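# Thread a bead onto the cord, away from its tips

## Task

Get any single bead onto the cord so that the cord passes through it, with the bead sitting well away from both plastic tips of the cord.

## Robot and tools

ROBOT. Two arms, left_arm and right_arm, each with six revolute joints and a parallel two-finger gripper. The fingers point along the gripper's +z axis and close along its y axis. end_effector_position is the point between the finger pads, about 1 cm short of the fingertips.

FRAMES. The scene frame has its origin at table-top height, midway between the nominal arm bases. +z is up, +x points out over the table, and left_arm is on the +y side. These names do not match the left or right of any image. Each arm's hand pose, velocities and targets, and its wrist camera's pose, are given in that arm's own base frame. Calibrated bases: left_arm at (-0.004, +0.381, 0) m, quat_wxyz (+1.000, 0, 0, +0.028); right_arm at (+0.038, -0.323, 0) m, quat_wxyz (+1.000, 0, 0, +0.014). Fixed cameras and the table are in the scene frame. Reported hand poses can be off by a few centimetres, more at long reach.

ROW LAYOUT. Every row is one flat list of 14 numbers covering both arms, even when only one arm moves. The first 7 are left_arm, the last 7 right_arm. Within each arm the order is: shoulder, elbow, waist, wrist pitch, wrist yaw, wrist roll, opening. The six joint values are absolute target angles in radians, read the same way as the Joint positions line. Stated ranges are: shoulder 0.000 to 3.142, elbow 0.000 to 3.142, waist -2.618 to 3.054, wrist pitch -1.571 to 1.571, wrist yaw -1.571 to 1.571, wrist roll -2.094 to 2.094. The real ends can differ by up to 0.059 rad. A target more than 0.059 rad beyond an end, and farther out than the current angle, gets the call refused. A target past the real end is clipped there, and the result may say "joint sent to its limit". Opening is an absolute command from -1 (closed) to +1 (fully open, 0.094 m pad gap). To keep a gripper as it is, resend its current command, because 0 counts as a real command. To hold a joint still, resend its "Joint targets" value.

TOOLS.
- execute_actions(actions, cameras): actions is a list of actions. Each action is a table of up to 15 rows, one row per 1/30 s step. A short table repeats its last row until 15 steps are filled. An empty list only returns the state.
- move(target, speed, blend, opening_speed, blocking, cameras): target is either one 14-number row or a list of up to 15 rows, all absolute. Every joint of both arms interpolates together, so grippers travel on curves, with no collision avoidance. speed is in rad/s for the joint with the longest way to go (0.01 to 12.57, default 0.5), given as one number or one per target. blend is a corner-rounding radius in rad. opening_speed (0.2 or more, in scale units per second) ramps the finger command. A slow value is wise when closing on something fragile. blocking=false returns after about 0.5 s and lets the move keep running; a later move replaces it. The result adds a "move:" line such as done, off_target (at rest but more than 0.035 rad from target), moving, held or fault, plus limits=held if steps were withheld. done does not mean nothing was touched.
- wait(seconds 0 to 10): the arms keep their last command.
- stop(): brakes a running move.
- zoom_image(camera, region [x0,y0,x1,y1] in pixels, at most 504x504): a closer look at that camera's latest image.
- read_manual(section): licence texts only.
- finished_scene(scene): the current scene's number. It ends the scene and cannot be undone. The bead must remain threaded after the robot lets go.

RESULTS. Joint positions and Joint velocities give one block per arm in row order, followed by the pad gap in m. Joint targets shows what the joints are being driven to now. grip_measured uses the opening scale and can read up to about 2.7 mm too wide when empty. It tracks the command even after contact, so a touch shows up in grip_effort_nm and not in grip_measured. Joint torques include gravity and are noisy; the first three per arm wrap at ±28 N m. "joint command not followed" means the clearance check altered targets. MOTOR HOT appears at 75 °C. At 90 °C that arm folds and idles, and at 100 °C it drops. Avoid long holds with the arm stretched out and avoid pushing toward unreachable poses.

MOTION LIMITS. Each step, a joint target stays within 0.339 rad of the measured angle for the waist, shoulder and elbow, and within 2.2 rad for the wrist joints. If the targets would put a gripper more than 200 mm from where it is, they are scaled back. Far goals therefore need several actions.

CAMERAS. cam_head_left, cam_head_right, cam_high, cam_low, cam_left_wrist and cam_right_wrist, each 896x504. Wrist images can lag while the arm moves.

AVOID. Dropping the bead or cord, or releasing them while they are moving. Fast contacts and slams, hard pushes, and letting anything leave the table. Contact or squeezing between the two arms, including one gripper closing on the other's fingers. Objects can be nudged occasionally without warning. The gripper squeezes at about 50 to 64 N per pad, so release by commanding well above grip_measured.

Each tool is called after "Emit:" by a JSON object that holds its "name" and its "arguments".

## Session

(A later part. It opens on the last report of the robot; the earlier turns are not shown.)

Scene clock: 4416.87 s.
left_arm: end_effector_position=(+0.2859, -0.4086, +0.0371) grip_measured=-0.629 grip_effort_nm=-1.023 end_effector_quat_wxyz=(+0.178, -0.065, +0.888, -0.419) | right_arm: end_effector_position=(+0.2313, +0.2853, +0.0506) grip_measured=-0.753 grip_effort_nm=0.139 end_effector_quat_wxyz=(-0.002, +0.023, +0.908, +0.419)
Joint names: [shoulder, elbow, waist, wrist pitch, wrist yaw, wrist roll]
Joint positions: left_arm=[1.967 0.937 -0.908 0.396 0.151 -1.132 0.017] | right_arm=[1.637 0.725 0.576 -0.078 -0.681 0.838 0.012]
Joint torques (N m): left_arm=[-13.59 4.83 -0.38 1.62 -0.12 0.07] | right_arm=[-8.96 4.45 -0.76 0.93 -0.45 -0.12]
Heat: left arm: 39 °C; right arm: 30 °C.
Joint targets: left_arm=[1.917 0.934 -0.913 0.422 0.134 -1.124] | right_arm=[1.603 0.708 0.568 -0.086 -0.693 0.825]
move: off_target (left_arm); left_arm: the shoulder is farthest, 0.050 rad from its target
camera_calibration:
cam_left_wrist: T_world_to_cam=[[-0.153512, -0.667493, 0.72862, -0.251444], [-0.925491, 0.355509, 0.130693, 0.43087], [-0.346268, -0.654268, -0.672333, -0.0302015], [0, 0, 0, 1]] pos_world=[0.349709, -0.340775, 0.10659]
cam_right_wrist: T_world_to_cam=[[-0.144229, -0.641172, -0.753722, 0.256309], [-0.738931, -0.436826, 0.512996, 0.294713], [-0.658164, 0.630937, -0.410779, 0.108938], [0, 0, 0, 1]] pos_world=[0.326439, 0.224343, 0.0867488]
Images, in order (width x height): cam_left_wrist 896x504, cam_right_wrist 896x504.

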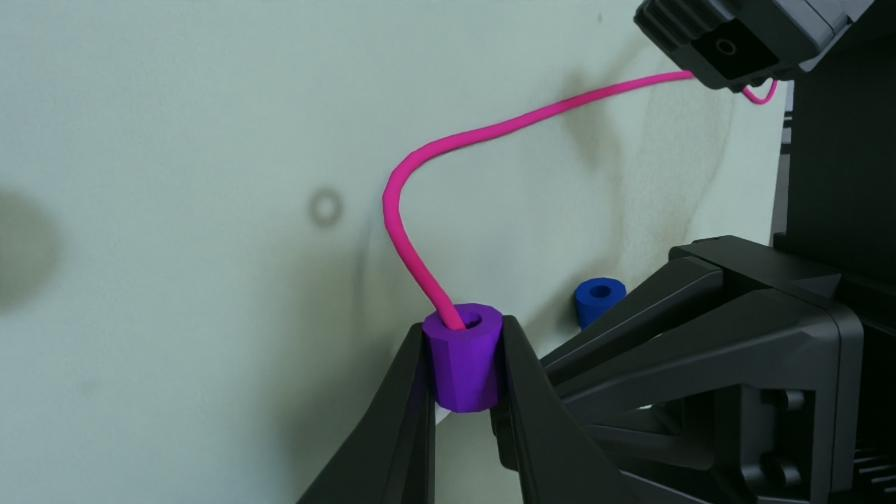

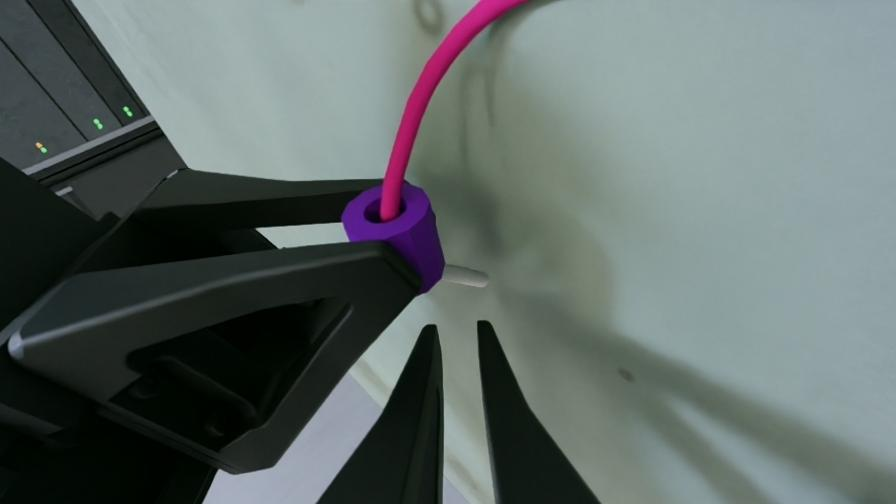

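Emit:
{"name": "move", "arguments": {"target": [[1.917,0.934,-0.913,0.422,0.134,-1.124,-0.67,1.425,0.729,0.436,-0.355,-0.735,0.69,-0.6],[1.917,0.934,-0.913,0.422,0.134,-1.124,-0.67,1.25,0.85,0.1,-0.9,-0.5,0.4,-0.6]], "speed": [0.15,0.35], "cameras": ["cam_high","cam_left_wrist"]}}

Scene clock: 4522.17 s.
left_arm: end_effector_position=(+0.2859, -0.4086, +0.0371) grip_measured=-0.629 grip_effort_nm=-1.028 end_effector_quat_wxyz=(+0.178, -0.065, +0.888, -0.419) | right_arm: end_effector_position=(+0.2267, +0.1120, +0.0938) grip_measured=-0.603 grip_effort_nm=0.134 end_effector_quat_wxyz=(+0.038, +0.118, +0.956, +0.267)
Joint names: [shoulder, elbow, waist, wrist pitch, wrist yaw, wrist roll]
Joint positions: left_arm=[1.967 0.937 -0.908 0.396 0.151 -1.132 0.017] | right_arm=[1.274 0.809 0.107 -0.888 -0.505 0.409 0.019]
Joint torques (N m): left_arm=[-13.59 4.83 -0.39 1.62 -0.12 0.07] | right_arm=[-5.31 9.4 -0.64 0.3 -0.21 -0.09]
Heat: left arm: 39 °C; right arm: 30 °C.
Joint targets: left_arm=[1.917 0.934 -0.913 0.422 0.134 -1.124] | right_arm=[1.250 0.850 0.100 -0.900 -0.500 0.400]
move: off_target (left_arm, right_arm); left_arm: the shoulder is farthest, 0.050 rad from its target; right_arm: the elbow is farthest, 0.041 rad from its target
camera_calibration:
cam_left_wrist: T_world_to_cam=[[-0.153512, -0.667493, 0.72862, -0.251444], [-0.925491, 0.355509, 0.130693, 0.43087], [-0.346268, -0.654268, -0.672333, -0.0302015], [0, 0, 0, 1]] pos_world=[0.349709, -0.340775, 0.10659]
Images, in order (width x height): cam_high 896x504, cam_left_wrist 896x504.

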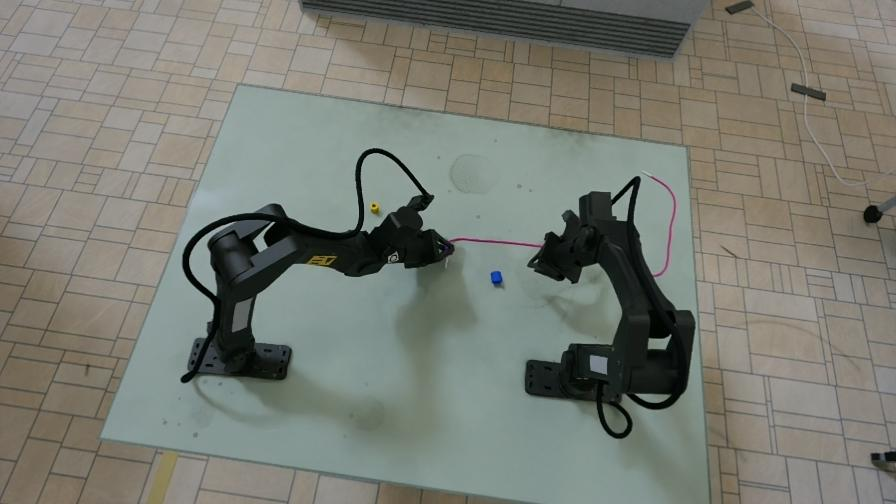

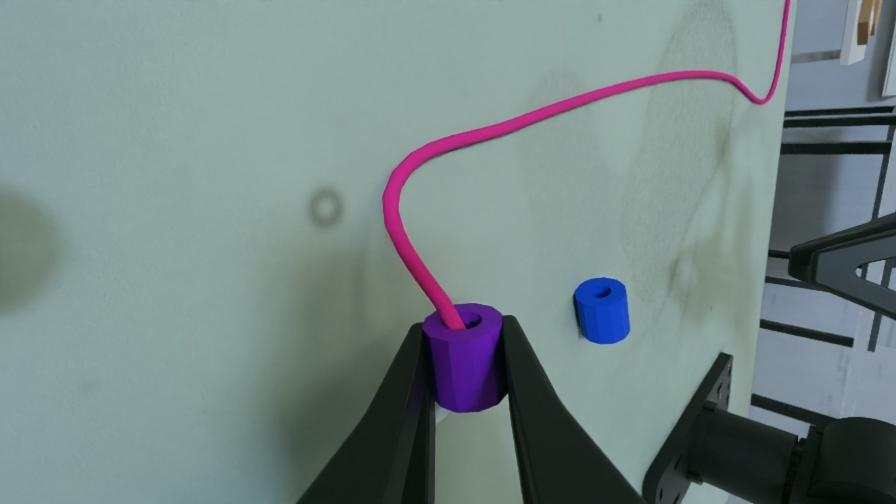

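Emit:
{"name": "move", "arguments": {"target": [1.787,0.795,-1.063,0.435,0.03,-1.223,-0.67,1.25,0.85,0.1,-0.9,-0.5,0.4,-0.6], "speed": 0.12, "cameras": ["cam_high","cam_left_wrist"]}}

Scene clock: 4560.43 s.
left_arm: end_effector_position=(+0.2218, -0.4103, +0.0486) grip_measured=-0.629 grip_effort_nm=-1.023 end_effector_quat_wxyz=(+0.166, -0.065, +0.888, -0.424) | right_arm: end_effector_position=(+0.2265, +0.1118, +0.0937) grip_measured=-0.603 grip_effort_nm=0.134 end_effector_quat_wxyz=(+0.038, +0.118, +0.956, +0.266)
Joint names: [shoulder, elbow, waist, wrist pitch, wrist yaw, wrist roll]
Joint positions: left_arm=[1.831 0.8 -1.056 0.404 0.055 -1.23 0.017] | right_arm=[1.274 0.809 0.107 -0.889 -0.504 0.409 0.019]
Joint torques (N m): left_arm=[-11.88 4.67 -0.55 1.69 -0.23 0.04] | right_arm=[-5.35 9.46 -0.58 0.31 -0.21 -0.09]
Heat: left arm: 39 °C; right arm: 30 °C.
Joint targets: left_arm=[1.787 0.795 -1.063 0.435 0.030 -1.223] | right_arm=[1.250 0.850 0.100 -0.900 -0.500 0.400]
move: off_target (left_arm, right_arm); left_arm: the shoulder is farthest, 0.044 rad from its target; right_arm: the elbow is farthest, 0.041 rad from its target
camera_calibration:
cam_left_wrist: T_world_to_cam=[[-0.146889, -0.659089, 0.737581, -0.269176], [-0.918082, 0.368385, 0.146346, 0.37359], [-0.368169, -0.655664, -0.659209, -0.0421527], [0, 0, 0, 1]] pos_world=[0.287929, -0.342674, 0.116078]
Images, in order (width x height): cam_high 896x504, cam_left_wrist 896x504.

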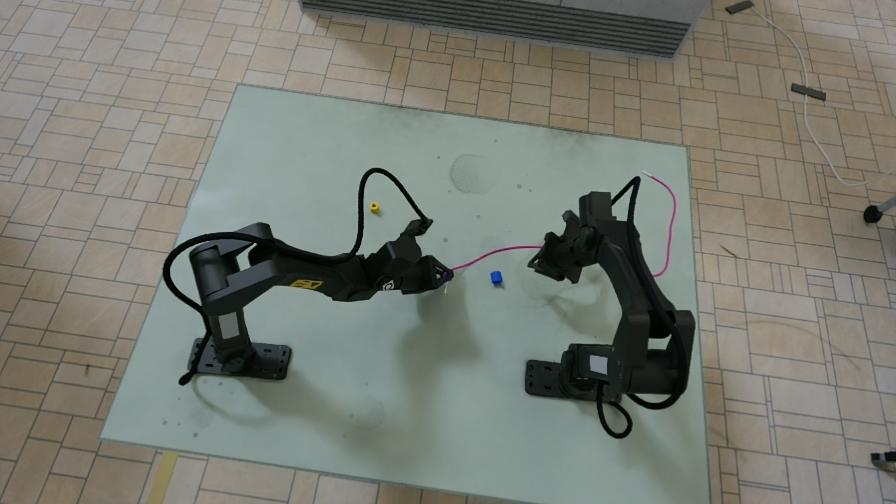

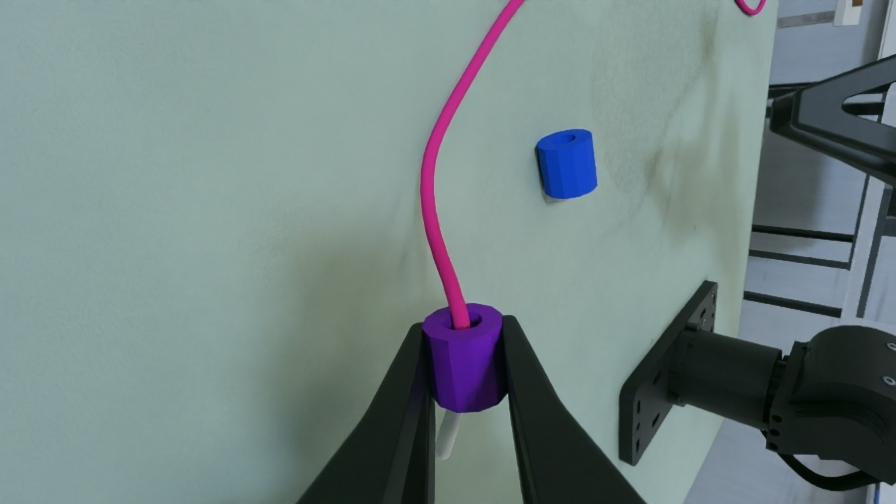

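Emit:
{"name": "move", "arguments": {"target": [[1.787,0.795,-1.063,0.435,0.03,-1.223,-0.67,1.55,1.25,0.35,-1.1,-0.2,1.0,-0.3],[1.787,0.795,-1.063,0.435,0.03,-1.223,-0.67,1.964,1.618,0.7375,-1.219,0.015,1.59,-0.3]], "speed": 0.5, "blend": [0.1,0], "cameras": ["cam_high","cam_right_wrist"]}}

Scene clock: 4702.80 s.
left_arm: end_effector_position=(+0.2221, -0.4103, +0.0487) grip_measured=-0.629 grip_effort_nm=-1.033 end_effector_quat_wxyz=(+0.167, -0.066, +0.888, -0.424) | right_arm: end_effector_position=(+0.2713, +0.2497, +0.0819) grip_measured=-0.303 grip_effort_nm=0.134 end_effector_quat_wxyz=(-0.002, +0.409, +0.913, +0.004)
Joint names: [shoulder, elbow, waist, wrist pitch, wrist yaw, wrist roll]
Joint positions: left_arm=[1.831 0.8 -1.056 0.404 0.054 -1.231 0.017] | right_arm=[1.95 1.576 0.738 -1.192 -0.007 1.58 0.033]
Joint torques (N m): left_arm=[-11.88 4.67 -0.54 1.68 -0.21 0.06] | right_arm=[-8.49 9.22 -0.05 -0.24 0.19 0.09]
Heat: left arm: 38 °C; right arm: 29 °C.
Joint targets: left_arm=[1.787 0.795 -1.063 0.435 0.030 -1.223] | right_arm=[1.964 1.618 0.738 -1.219 0.015 1.590]
move: off_target (left_arm, right_arm); left_arm: the shoulder is farthest, 0.044 rad from its target; right_arm: the elbow is farthest, 0.042 rad from its target
camera_calibration:
cam_right_wrist: T_world_to_cam=[[-0.809276, -0.587414, -0.00413502, 0.368493], [-0.432134, 0.590551, 0.68155, -0.0608902], [-0.39791, 0.553349, -0.73176, 0.14557], [0, 0, 0, 1]] pos_world=[0.329823, 0.171865, 0.149546]
Images, in order (width x height): cam_high 896x504, cam_right_wrist 896x504.

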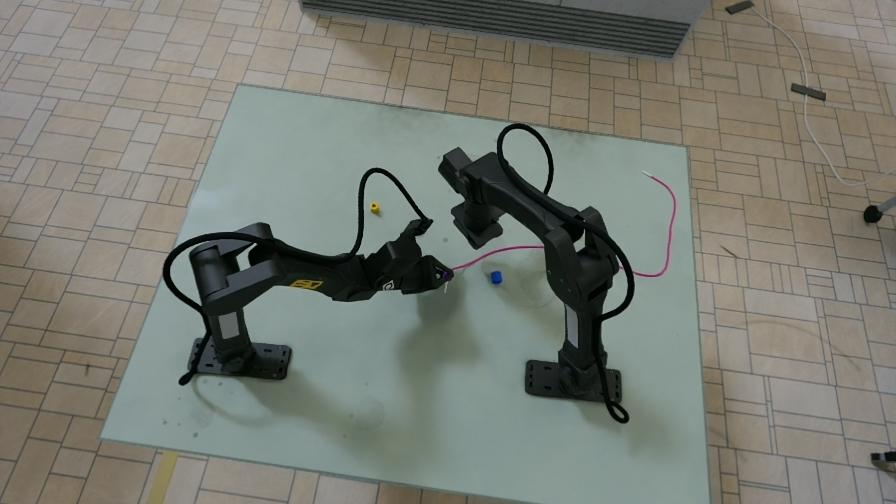

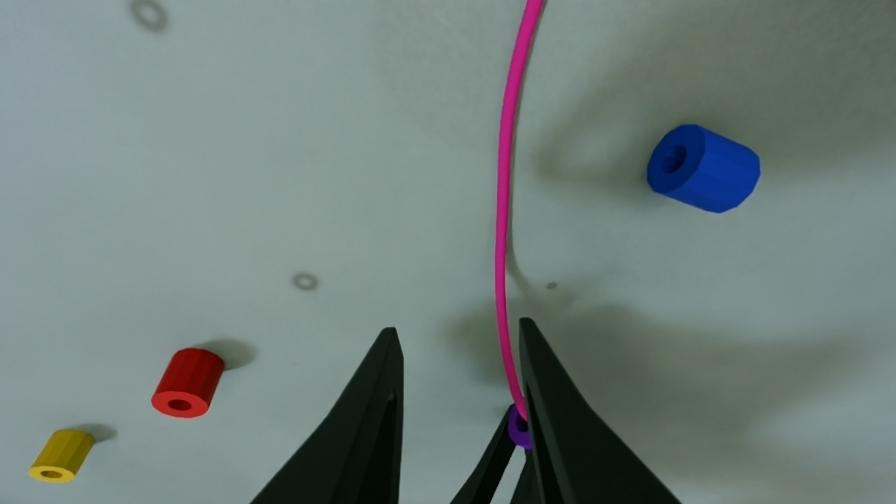

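Emit:
{"name": "move", "arguments": {"target": [1.787,0.795,-1.063,0.435,0.03,-1.223,-0.67,1.964,1.393,0.746,-1.015,0.02,1.60,-0.3], "speed": 0.25, "cameras": ["cam_right_wrist"]}}

Scene clock: 4732.27 s.
left_arm: end_effector_position=(+0.2221, -0.4103, +0.0487) grip_measured=-0.629 grip_effort_nm=-1.033 end_effector_quat_wxyz=(+0.167, -0.066, +0.888, -0.424) | right_arm: end_effector_position=(+0.2649, +0.2428, +0.0408) grip_measured=-0.303 grip_effort_nm=0.134 end_effector_quat_wxyz=(+0.000, +0.414, +0.910, +0.002)
Joint names: [shoulder, elbow, waist, wrist pitch, wrist yaw, wrist roll]
Joint positions: left_arm=[1.831 0.8 -1.056 0.404 0.054 -1.231 0.017] | right_arm=[1.95 1.409 0.738 -1.027 -0.002 1.591 0.033]
Joint torques (N m): left_arm=[-11.88 4.7 -0.54 1.68 -0.21 0.06] | right_arm=[-8.21 4.6 0.72 0.15 0.18 0.1]
Heat: left arm: 38 °C; right arm: 30 °C.
Joint targets: left_arm=[1.787 0.795 -1.063 0.435 0.030 -1.223] | right_arm=[1.964 1.393 0.746 -1.015 0.020 1.600]
move: off_target (left_arm); left_arm: the shoulder is farthest, 0.044 rad from its target
camera_calibration:
cam_right_wrist: T_world_to_cam=[[-0.815506, -0.57874, -0.00306489, 0.358505], [-0.42705, 0.598168, 0.678102, -0.0346454], [-0.390612, 0.554306, -0.734961, 0.114782], [0, 0, 0, 1]] pos_world=[0.322403, 0.164581, 0.108952]
Images, in order (width x height): cam_right_wrist 896x504.

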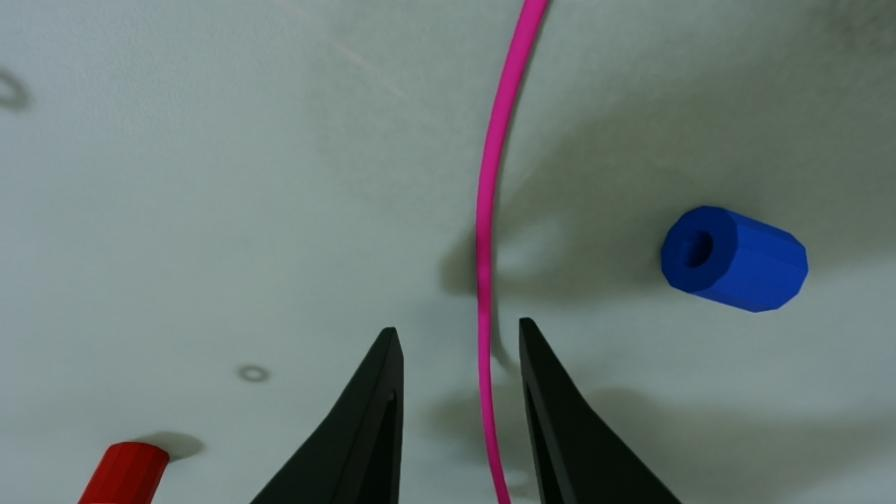

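Emit:
{"name": "move", "arguments": {"target": [1.787,0.795,-1.063,0.435,0.03,-1.223,-0.67,1.975,1.331,0.747,-0.935,0.02,1.60,-0.3], "speed": 0.1, "cameras": ["cam_right_wrist"]}}

Scene clock: 4745.47 s.
left_arm: end_effector_position=(+0.2221, -0.4103, +0.0487) grip_measured=-0.629 grip_effort_nm=-1.033 end_effector_quat_wxyz=(+0.167, -0.066, +0.888, -0.424) | right_arm: end_effector_position=(+0.2642, +0.2420, +0.0237) grip_measured=-0.303 grip_effort_nm=0.134 end_effector_quat_wxyz=(+0.002, +0.414, +0.910, +0.007)
Joint names: [shoulder, elbow, waist, wrist pitch, wrist yaw, wrist roll]
Joint positions: left_arm=[1.831 0.8 -1.056 0.404 0.054 -1.231 0.017] | right_arm=[1.958 1.349 0.738 -0.947 -0.001 1.591 0.033]
Joint torques (N m): left_arm=[-11.88 4.68 -0.54 1.67 -0.22 0.07] | right_arm=[-7.99 4.34 0.79 0.15 0.2 0.1]
Heat: left arm: 38 °C; right arm: 30 °C.
Joint targets: left_arm=[1.787 0.795 -1.063 0.435 0.030 -1.223] | right_arm=[1.975 1.331 0.747 -0.935 0.020 1.600]
move: off_target (left_arm); left_arm: the shoulder is farthest, 0.044 rad from its target
camera_calibration:
cam_right_wrist: T_world_to_cam=[[-0.81565, -0.578374, -0.014122, 0.357745], [-0.43272, 0.593676, 0.678455, -0.0202454], [-0.384017, 0.559493, -0.734506, 0.099322], [0, 0, 0, 1]] pos_world=[0.321175, 0.16336, 0.0917404]
Images, in order (width x height): cam_right_wrist 896x504.

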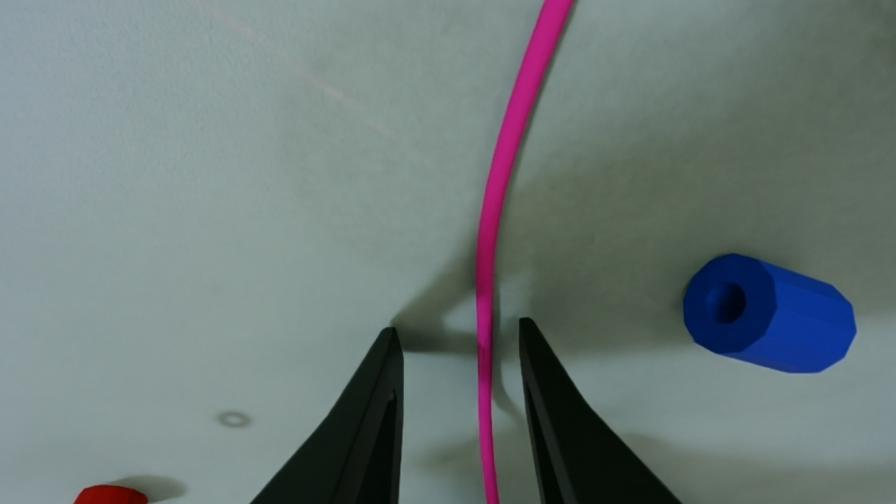

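Emit:
{"name": "move", "arguments": {"target": [1.787,0.795,-1.063,0.435,0.03,-1.223,-0.67,1.975,1.331,0.747,-0.935,0.02,1.60,-0.97], "opening_speed": 0.8, "cameras": ["cam_right_wrist"]}}

Scene clock: 4752.27 s.
left_arm: end_effector_position=(+0.2221, -0.4103, +0.0487) grip_measured=-0.629 grip_effort_nm=-1.028 end_effector_quat_wxyz=(+0.167, -0.066, +0.888, -0.424) | right_arm: end_effector_position=(+0.2649, +0.2425, +0.0246) grip_measured=-0.971 grip_effort_nm=0.007 end_effector_quat_wxyz=(+0.004, +0.414, +0.910, +0.009)
Joint names: [shoulder, elbow, waist, wrist pitch, wrist yaw, wrist roll]
Joint positions: left_arm=[1.831 0.8 -1.056 0.404 0.054 -1.231 0.017] | right_arm=[1.955 1.349 0.738 -0.945 -0.001 1.592 0.001]
Joint torques (N m): left_arm=[-11.86 4.7 -0.55 1.68 -0.21 0.06] | right_arm=[-7.84 4.42 0.75 0.17 0.2 0.09]
Heat: left arm: 38 °C; right arm: 30 °C.
Joint targets: left_arm=[1.787 0.795 -1.063 0.435 0.030 -1.223] | right_arm=[1.975 1.331 0.747 -0.935 0.020 1.600]
move: off_target (left_arm); left_arm: the shoulder is farthest, 0.044 rad from its target
camera_calibration:
cam_right_wrist: T_world_to_cam=[[-0.815815, -0.577998, -0.0190896, 0.358636], [-0.435302, 0.592006, 0.678263, -0.0196779], [-0.380734, 0.561647, -0.734571, 0.0986187], [0, 0, 0, 1]] pos_world=[0.321562, 0.163552, 0.0926355]
Images, in order (width x height): cam_right_wrist 896x504.

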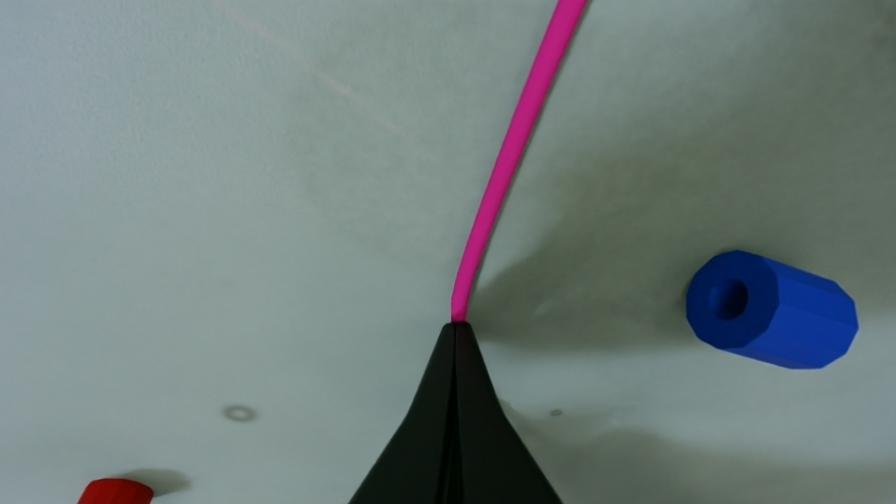

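Emit:
{"name": "move", "arguments": {"target": [[1.787,0.795,-1.063,0.435,0.03,-1.223,-0.67,1.975,1.331,0.747,-0.935,0.02,1.60,-0.6],[1.787,0.795,-1.063,0.435,0.03,-1.223,-0.67,1.982,1.329,0.747,-0.935,0.02,1.60,-0.6]], "speed": 0.1, "cameras": ["cam_right_wrist"]}}

Emit:
{"name": "move", "arguments": {"target": [1.787,0.795,-1.063,0.435,0.03,-1.223,-0.67,1.982,1.329,0.747,-0.935,0.02,1.60,-0.97], "opening_speed": 0.8, "cameras": ["cam_right_wrist"]}}

Scene clock: 4763.77 s.
left_arm: end_effector_position=(+0.2221, -0.4103, +0.0487) grip_measured=-0.629 grip_effort_nm=-1.028 end_effector_quat_wxyz=(+0.167, -0.066, +0.888, -0.424) | right_arm: end_effector_position=(+0.2646, +0.2422, +0.0220) grip_measured=-0.603 grip_effort_nm=0.134 end_effector_quat_wxyz=(+0.002, +0.414, +0.910, +0.006)
Joint names: [shoulder, elbow, waist, wrist pitch, wrist yaw, wrist roll]
Joint positions: left_arm=[1.831 0.8 -1.056 0.404 0.054 -1.231 0.017] | right_arm=[1.963 1.349 0.738 -0.944 -0.001 1.592 0.019]
Joint torques (N m): left_arm=[-11.86 4.7 -0.55 1.68 -0.21 0.06] | right_arm=[-7.88 4.18 0.77 0.13 0.19 0.08]
Heat: left arm: 38 °C; right arm: 30 °C.
Joint targets: left_arm=[1.787 0.795 -1.063 0.435 0.030 -1.223] | right_arm=[1.982 1.329 0.747 -0.935 0.020 1.600]
move: off_target (left_arm); left_arm: the shoulder is farthest, 0.044 rad from its target
camera_calibration:
cam_right_wrist: T_world_to_cam=[[-0.816111, -0.577756, -0.012685, 0.358086], [-0.431811, 0.595075, 0.677809, -0.0195726], [-0.38406, 0.558645, -0.735128, 0.0983964], [0, 0, 0, 1]] pos_world=[0.321576, 0.163565, 0.0901427]
Images, in order (width x height): cam_right_wrist 896x504.

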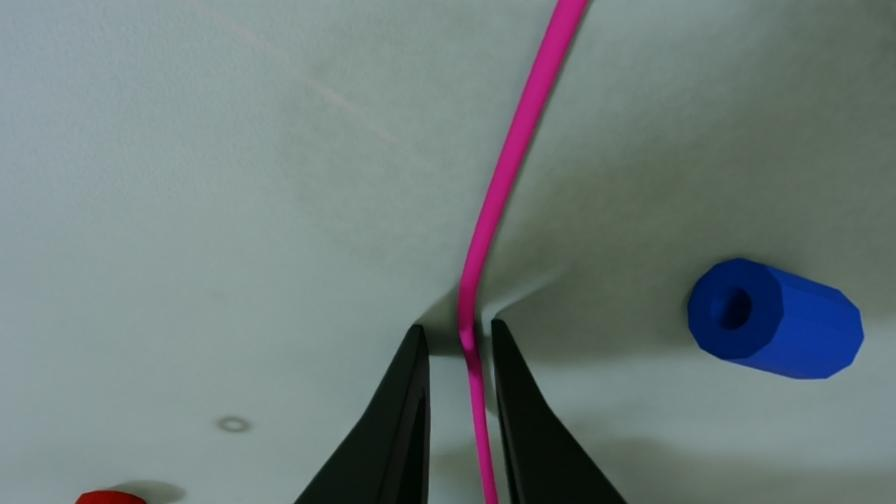

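Scene clock: 4764.43 s.
left_arm: end_effector_position=(+0.2221, -0.4103, +0.0487) grip_measured=-0.629 grip_effort_nm=-1.033 end_effector_quat_wxyz=(+0.167, -0.066, +0.888, -0.424) | right_arm: end_effector_position=(+0.2646, +0.2422, +0.0220) grip_measured=-0.946 grip_effort_nm=-0.989 end_effector_quat_wxyz=(+0.002, +0.414, +0.910, +0.006)
Joint names: [shoulder, elbow, waist, wrist pitch, wrist yaw, wrist roll]
Joint positions: left_arm=[1.831 0.8 -1.056 0.404 0.054 -1.231 0.017] | right_arm=[1.963 1.349 0.738 -0.944 -0.001 1.592 0.003]
Joint torques (N m): left_arm=[-11.88 4.7 -0.55 1.68 -0.21 0.06] | right_arm=[-7.86 4.18 0.8 0.14 0.17 0.08]
Heat: left arm: 38 °C; right arm: 30 °C.
Joint targets: left_arm=[1.787 0.795 -1.063 0.435 0.030 -1.223] | right_arm=[1.982 1.329 0.747 -0.935 0.020 1.600]
move: off_target (left_arm); left_arm: the shoulder is farthest, 0.044 rad from its target
camera_calibration:
cam_right_wrist: T_world_to_cam=[[-0.816111, -0.577756, -0.012685, 0.358086], [-0.431811, 0.595075, 0.677809, -0.0195726], [-0.38406, 0.558645, -0.735128, 0.0983964], [0, 0, 0, 1]] pos_world=[0.321576, 0.163565, 0.0901427]
Images, in order (width x height): cam_right_wrist 896x504.

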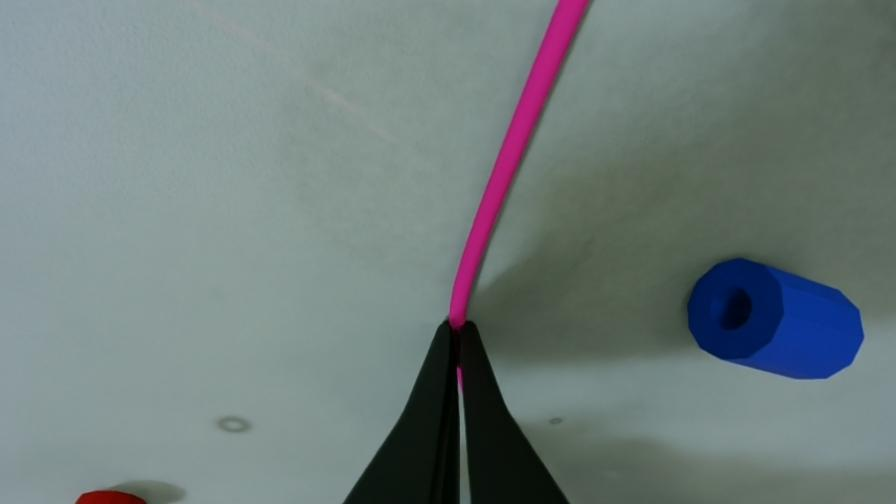

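Emit:
{"name": "move", "arguments": {"target": [1.787,0.795,-1.063,0.435,0.03,-1.223,-0.67,1.982,1.484,0.551,-1.068,0.02,1.40,-0.97], "speed": 0.1, "cameras": ["cam_high","cam_left_wrist","cam_right_wrist"]}}

Scene clock: 4783.43 s.
left_arm: end_effector_position=(+0.2221, -0.4102, +0.0487) grip_measured=-0.629 grip_effort_nm=-1.028 end_effector_quat_wxyz=(+0.167, -0.066, +0.888, -0.424) | right_arm: end_effector_position=(+0.3103, +0.1944, +0.0454) grip_measured=-0.950 grip_effort_nm=-1.053 end_effector_quat_wxyz=(+0.003, +0.410, +0.912, +0.005)
Joint names: [shoulder, elbow, waist, wrist pitch, wrist yaw, wrist roll]
Joint positions: left_arm=[1.831 0.8 -1.056 0.404 0.053 -1.231 0.017] | right_arm=[1.963 1.447 0.557 -1.044 0 1.402 0.002]
Joint torques (N m): left_arm=[-11.88 4.67 -0.54 1.67 -0.21 0.07] | right_arm=[-8.09 8.73 -0.49 -0.21 0.18 0.01]
Heat: left arm: 38 °C; right arm: 29 °C.
Joint targets: left_arm=[1.787 0.795 -1.063 0.435 0.030 -1.223] | right_arm=[1.982 1.484 0.551 -1.068 0.020 1.400]
move: off_target (left_arm, right_arm); left_arm: the shoulder is farthest, 0.044 rad from its target; right_arm: the elbow is farthest, 0.037 rad from its target
camera_calibration:
cam_left_wrist: T_world_to_cam=[[-0.146174, -0.658959, 0.737839, -0.269434], [-0.918801, 0.366874, 0.145628, 0.373388], [-0.366657, -0.65664, -0.65908, -0.0427026], [0, 0, 0, 1]] pos_world=[0.288028, -0.342573, 0.116278]
cam_right_wrist: T_world_to_cam=[[-0.811024, -0.584912, -0.0108611, 0.367729], [-0.437077, 0.59349, 0.675821, 0.0147297], [-0.38885, 0.552854, -0.736986, 0.162565], [0, 0, 0, 1]] pos_world=[0.367889, 0.116473, 0.113847]
Images, in order (width x height): cam_high 896x504, cam_left_wrist 896x504, cam_right_wrist 896x504.

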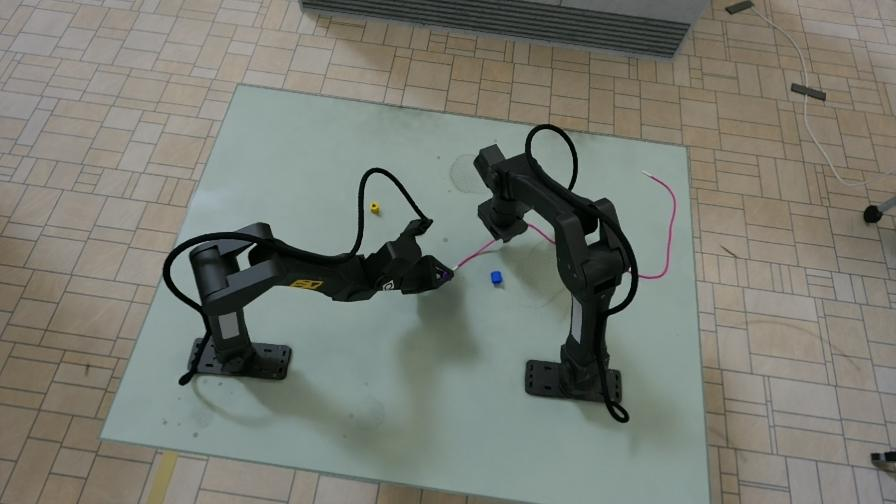

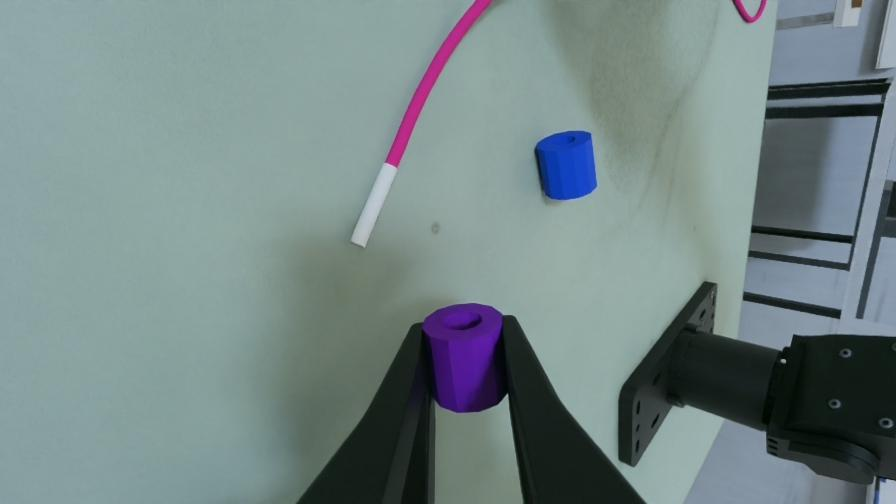

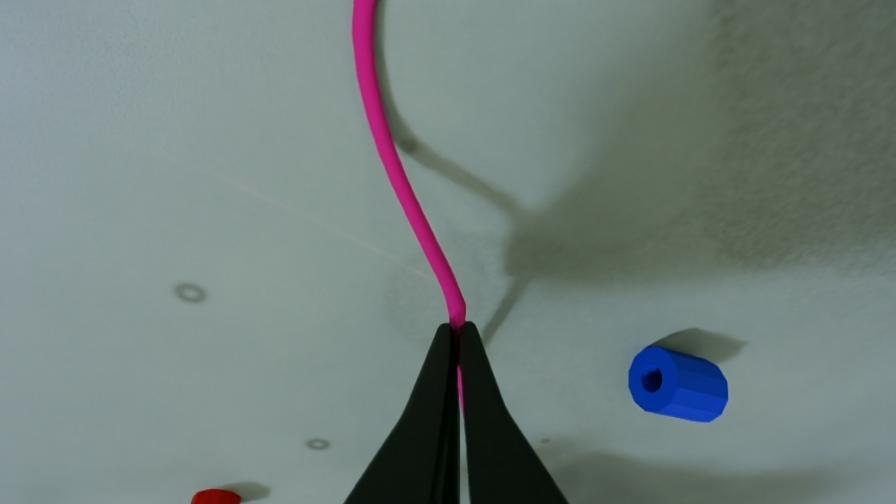

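Emit:
{"name": "move", "arguments": {"target": [[2.094,1.502,-1.263,-0.635,-0.50,-0.925,-0.67,1.982,1.484,0.551,-1.068,0.02,1.40,-0.97],[2.140,1.409,-1.263,-0.499,-0.50,-0.925,-0.67,1.982,1.484,0.551,-1.068,0.02,1.40,-0.97]], "speed": [0.4,0.12], "cameras": ["cam_low","cam_left_wrist"]}}

Scene clock: 4830.43 s.
left_arm: end_effector_position=(+0.2212, -0.4119, +0.0165) grip_measured=-0.628 grip_effort_nm=-1.028 end_effector_quat_wxyz=(+0.283, +0.118, +0.951, -0.041) | right_arm: end_effector_position=(+0.3100, +0.1942, +0.0454) grip_measured=-0.950 grip_effort_nm=-1.057 end_effector_quat_wxyz=(+0.003, +0.410, +0.912, +0.004)
Joint names: [shoulder, elbow, waist, wrist pitch, wrist yaw, wrist roll]
Joint positions: left_arm=[2.117 1.415 -1.255 -0.523 -0.475 -0.924 0.017] | right_arm=[1.963 1.447 0.557 -1.045 0 1.401 0.002]
Joint torques (N m): left_arm=[-8.85 4.94 -0.59 0.96 -0.45 -0.01] | right_arm=[-8.03 8.73 -0.53 -0.2 0.19 0.01]
Heat: left arm: 37 °C; right arm: 29 °C.
Joint targets: left_arm=[2.140 1.409 -1.263 -0.499 -0.500 -0.925] | right_arm=[1.982 1.484 0.551 -1.068 0.020 1.400]
move: off_target (right_arm); right_arm: the elbow is farthest, 0.037 rad from its target
camera_calibration:
cam_left_wrist: T_world_to_cam=[[-0.351349, -0.934437, -0.058154, -0.301786], [-0.926516, 0.338096, 0.165105, 0.367329], [-0.134619, 0.11189, -0.98456, 0.20523], [0, 0, 0, 1]] pos_world=[0.261932, -0.429156, 0.123863]
Images, in order (width x height): cam_low 896x504, cam_left_wrist 896x504.

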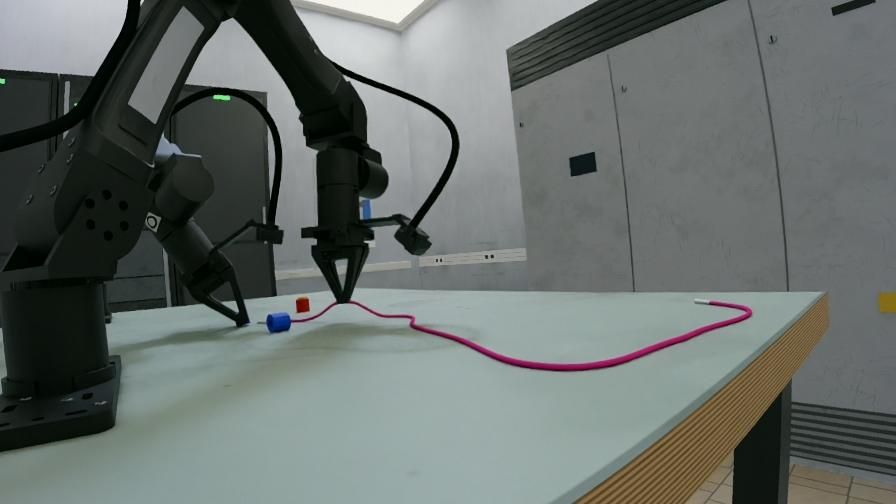

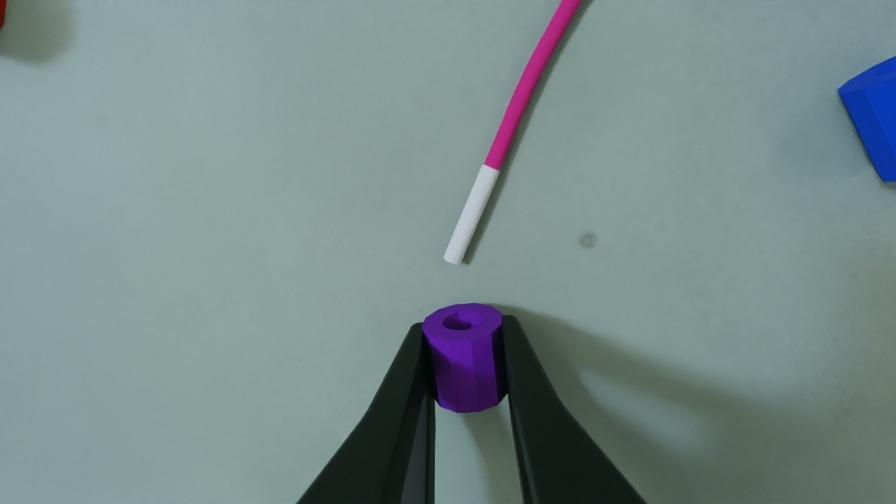

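Emit:
{"name": "move", "arguments": {"target": [[2.146,1.409,-1.263,-0.494,-0.50,-0.925,-0.67,1.982,1.484,0.551,-1.068,0.02,1.40,-0.97],[2.146,1.409,-1.263,-0.494,-0.50,-0.925,-0.3,1.982,1.484,0.551,-1.068,0.02,1.40,-0.97]], "speed": 0.05, "opening_speed": 0.5, "cameras": ["cam_left_wrist"]}}

Scene clock: 4837.47 s.
left_arm: end_effector_position=(+0.2218, -0.4123, +0.0133) grip_measured=-0.302 grip_effort_nm=0.095 end_effector_quat_wxyz=(+0.284, +0.118, +0.951, -0.039) | right_arm: end_effector_position=(+0.3100, +0.1942, +0.0454) grip_measured=-0.950 grip_effort_nm=-1.062 end_effector_quat_wxyz=(+0.003, +0.410, +0.912, +0.004)
Joint names: [shoulder, elbow, waist, wrist pitch, wrist yaw, wrist roll]
Joint positions: left_arm=[2.126 1.414 -1.255 -0.516 -0.478 -0.924 0.033] | right_arm=[1.963 1.447 0.557 -1.045 0 1.401 0.002]
Joint torques (N m): left_arm=[-9.14 4.89 -0.62 0.98 -0.42 -0.02] | right_arm=[-8.06 8.72 -0.51 -0.19 0.19 -0.01]
Heat: left arm: 36 °C; right arm: 29 °C.
Joint targets: left_arm=[2.146 1.409 -1.263 -0.494 -0.500 -0.925] | right_arm=[1.982 1.484 0.551 -1.068 0.020 1.400]
move: off_target (right_arm); right_arm: the elbow is farthest, 0.037 rad from its target
camera_calibration:
cam_left_wrist: T_world_to_cam=[[-0.350275, -0.934649, -0.0611482, -0.3024], [-0.927223, 0.336774, 0.163832, 0.368185], [-0.132532, 0.114084, -0.984591, 0.202697], [0, 0, 0, 1]] pos_world=[0.262331, -0.429757, 0.120762]
Images, in order (width x height): cam_left_wrist 896x504.

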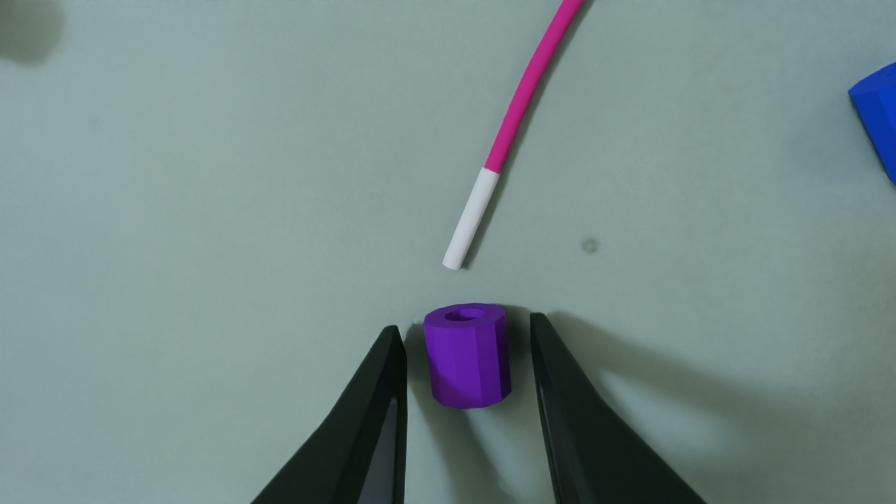

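Emit:
{"name": "move", "arguments": {"target": [[2.078,1.412,-1.263,-0.520,-0.50,-0.925,-0.3,1.982,1.484,0.551,-1.068,0.02,1.40,-0.97],[2.013,1.524,-1.263,-0.669,-0.50,-0.925,-0.3,1.982,1.484,0.551,-1.068,0.02,1.40,-0.97],[2.436,2.330,-1.074,-1.457,0.01,-0.83,-0.3,1.982,1.484,0.551,-1.068,0.02,1.40,-0.97]], "speed": [0.15,0.2,0.5], "cameras": ["cam_high","cam_left_wrist"]}}

Scene clock: 4874.27 s.
left_arm: end_effector_position=(+0.2274, -0.4323, +0.0823) grip_measured=-0.302 grip_effort_nm=0.100 end_effector_quat_wxyz=(+0.159, +0.130, +0.978, -0.037) | right_arm: end_effector_position=(+0.3112, +0.1918, +0.0447) grip_measured=-0.950 grip_effort_nm=-1.057 end_effector_quat_wxyz=(+0.002, +0.413, +0.911, +0.003)
Joint names: [shoulder, elbow, waist, wrist pitch, wrist yaw, wrist roll]
Joint positions: left_arm=[2.219 1.94 -1.175 -1.063 -0.238 -0.884 0.033] | right_arm=[1.965 1.447 0.55 -1.045 0 1.401 0.002]
Joint torques (N m): left_arm=[-12.07 5.2 -0.01 0.69 -0.17 -0.02] | right_arm=[-8.21 8.75 0.12 -0.18 0.18 0.02]
Heat: left arm: 34 °C; right arm: 29 °C.
Joint targets: left_arm=[2.217 1.935 -1.175 -1.058 -0.244 -0.884] | right_arm=[1.982 1.484 0.551 -1.068 0.020 1.400]
move: held (left_arm; a check stopped the path), off_target (right_arm); path passed 2 of 3 targets; limits=held; left_arm: the wrist pitch is farthest, 0.394 rad from its target; right_arm: the elbow is farthest, 0.037 rad from its target
joint command not followed: on one or more control steps a check withheld the commanded joint targets of the left arm, and it was not sent them on those steps.
cause: the commanded joint targets, or the way to them, would bring a part of the robot too close to another arm (this arm's wrist camera and the right arm's wrist (the part past the wrist yaw)).
camera_calibration:
cam_left_wrist: T_world_to_cam=[[-0.381921, -0.924146, -0.00957492, -0.30744], [-0.847502, 0.346076, 0.402457, 0.335126], [-0.368616, 0.161822, -0.915389, 0.342337], [0, 0, 0, 1]] pos_world=[0.292793, -0.455496, 0.175554]
Images, in order (width x height): cam_high 896x504, cam_left_wrist 896x504.

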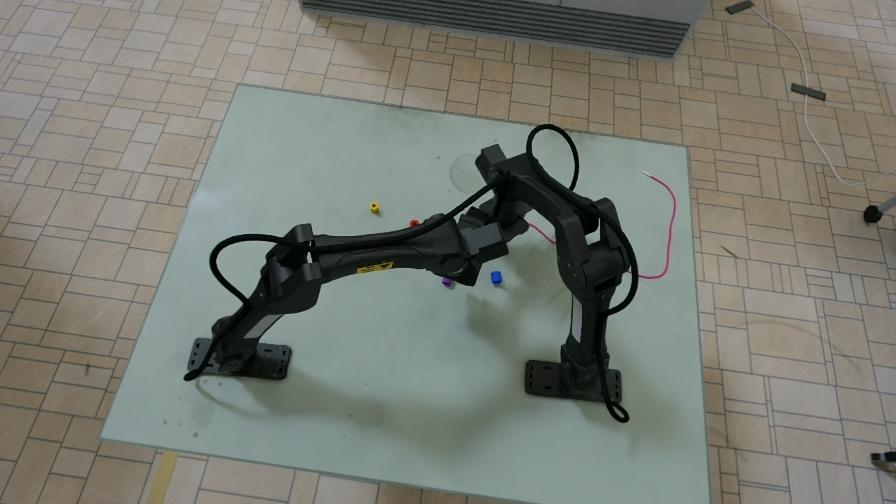

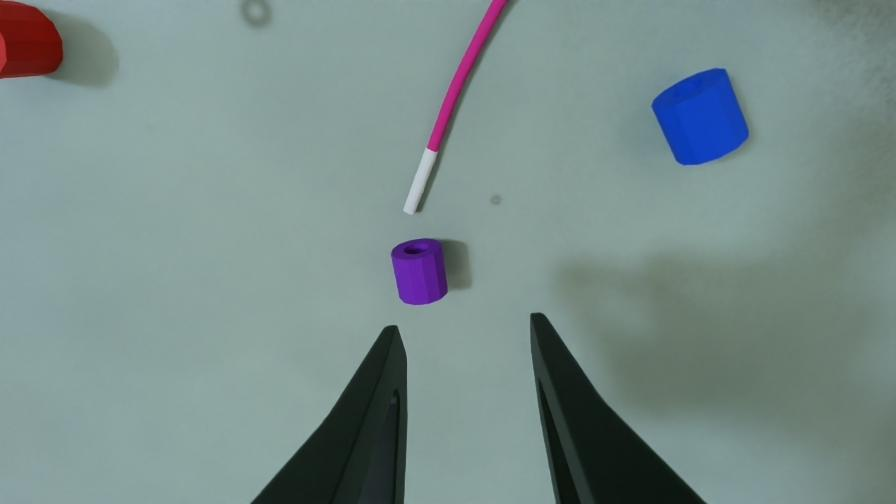

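Emit:
{"name": "move", "arguments": {"target": [2.217,1.935,-1.175,-1.058,-0.244,-0.884,-0.3,1.28,0.555,0.106,0.755,-1.045,-0.01,-0.97], "speed": 0.45, "cameras": ["cam_high","cam_low","cam_right_wrist"]}}

Scene clock: 4905.07 s.
left_arm: end_effector_position=(+0.2248, -0.4336, +0.0821) grip_measured=-0.302 grip_effort_nm=0.100 end_effector_quat_wxyz=(+0.157, +0.135, +0.978, -0.038) | right_arm: end_effector_position=(+0.3146, +0.1916, +0.2527) grip_measured=-0.950 grip_effort_nm=-1.053 end_effector_quat_wxyz=(+0.589, -0.382, +0.597, +0.388)
Joint names: [shoulder, elbow, waist, wrist pitch, wrist yaw, wrist roll]
Joint positions: left_arm=[2.219 1.94 -1.178 -1.063 -0.23 -0.877 0.033] | right_arm=[1.306 0.575 0.114 0.722 -1.037 0.004 0.002]
Joint torques (N m): left_arm=[-12.07 5.23 0.24 0.7 -0.24 -0.08] | right_arm=[-6.23 5.18 -0.73 1.81 -0.09 -0.12]
Heat: left arm: 36 °C; right arm: 31 °C.
Joint targets: left_arm=[2.217 1.935 -1.175 -1.058 -0.244 -0.884] | right_arm=[1.280 0.555 0.106 0.755 -1.045 -0.010]
move: done
camera_calibration:
cam_right_wrist: T_world_to_cam=[[0.907159, -0.405151, -0.113642, -0.177209], [-0.353422, -0.587042, -0.728337, 0.432852], [0.228374, 0.700881, -0.67573, 0.0805209], [0, 0, 0, 1]] pos_world=[0.295347, 0.12587, 0.349534]
Images, in order (width x height): cam_high 896x504, cam_low 896x504, cam_right_wrist 896x504.

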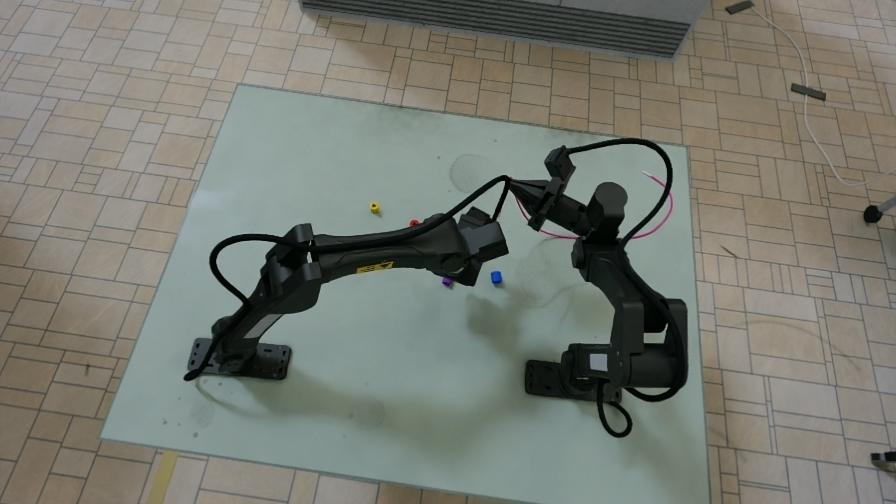

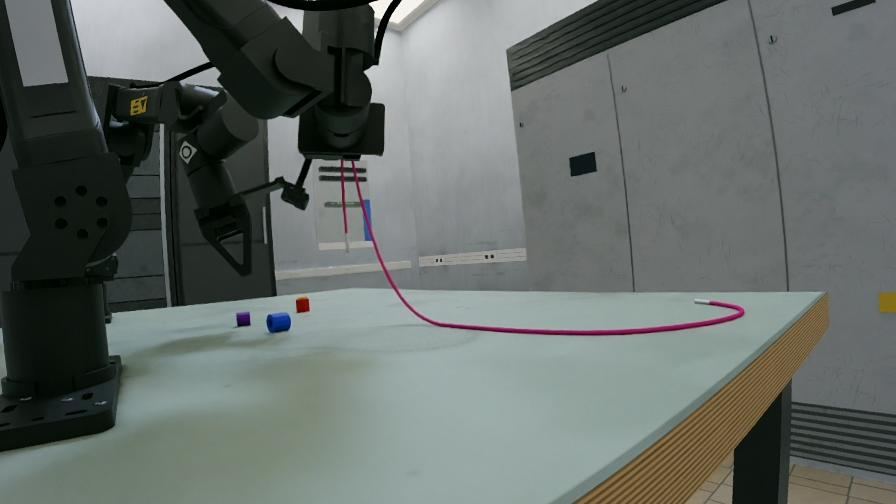

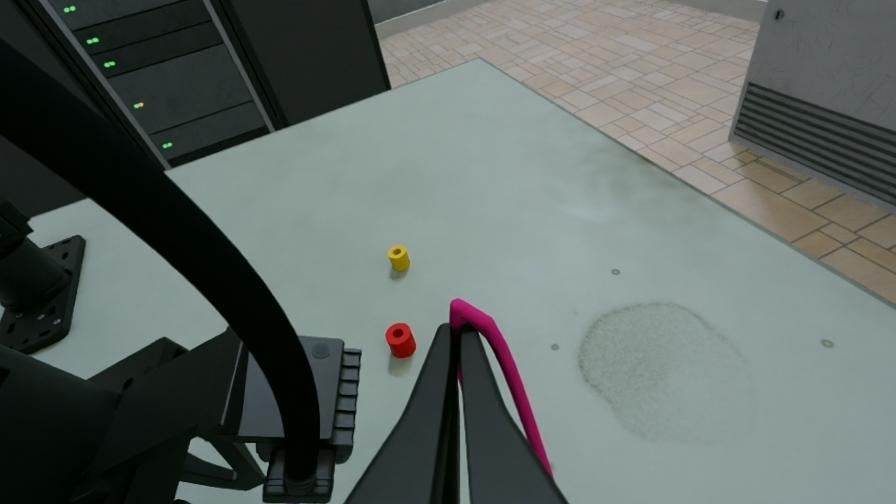

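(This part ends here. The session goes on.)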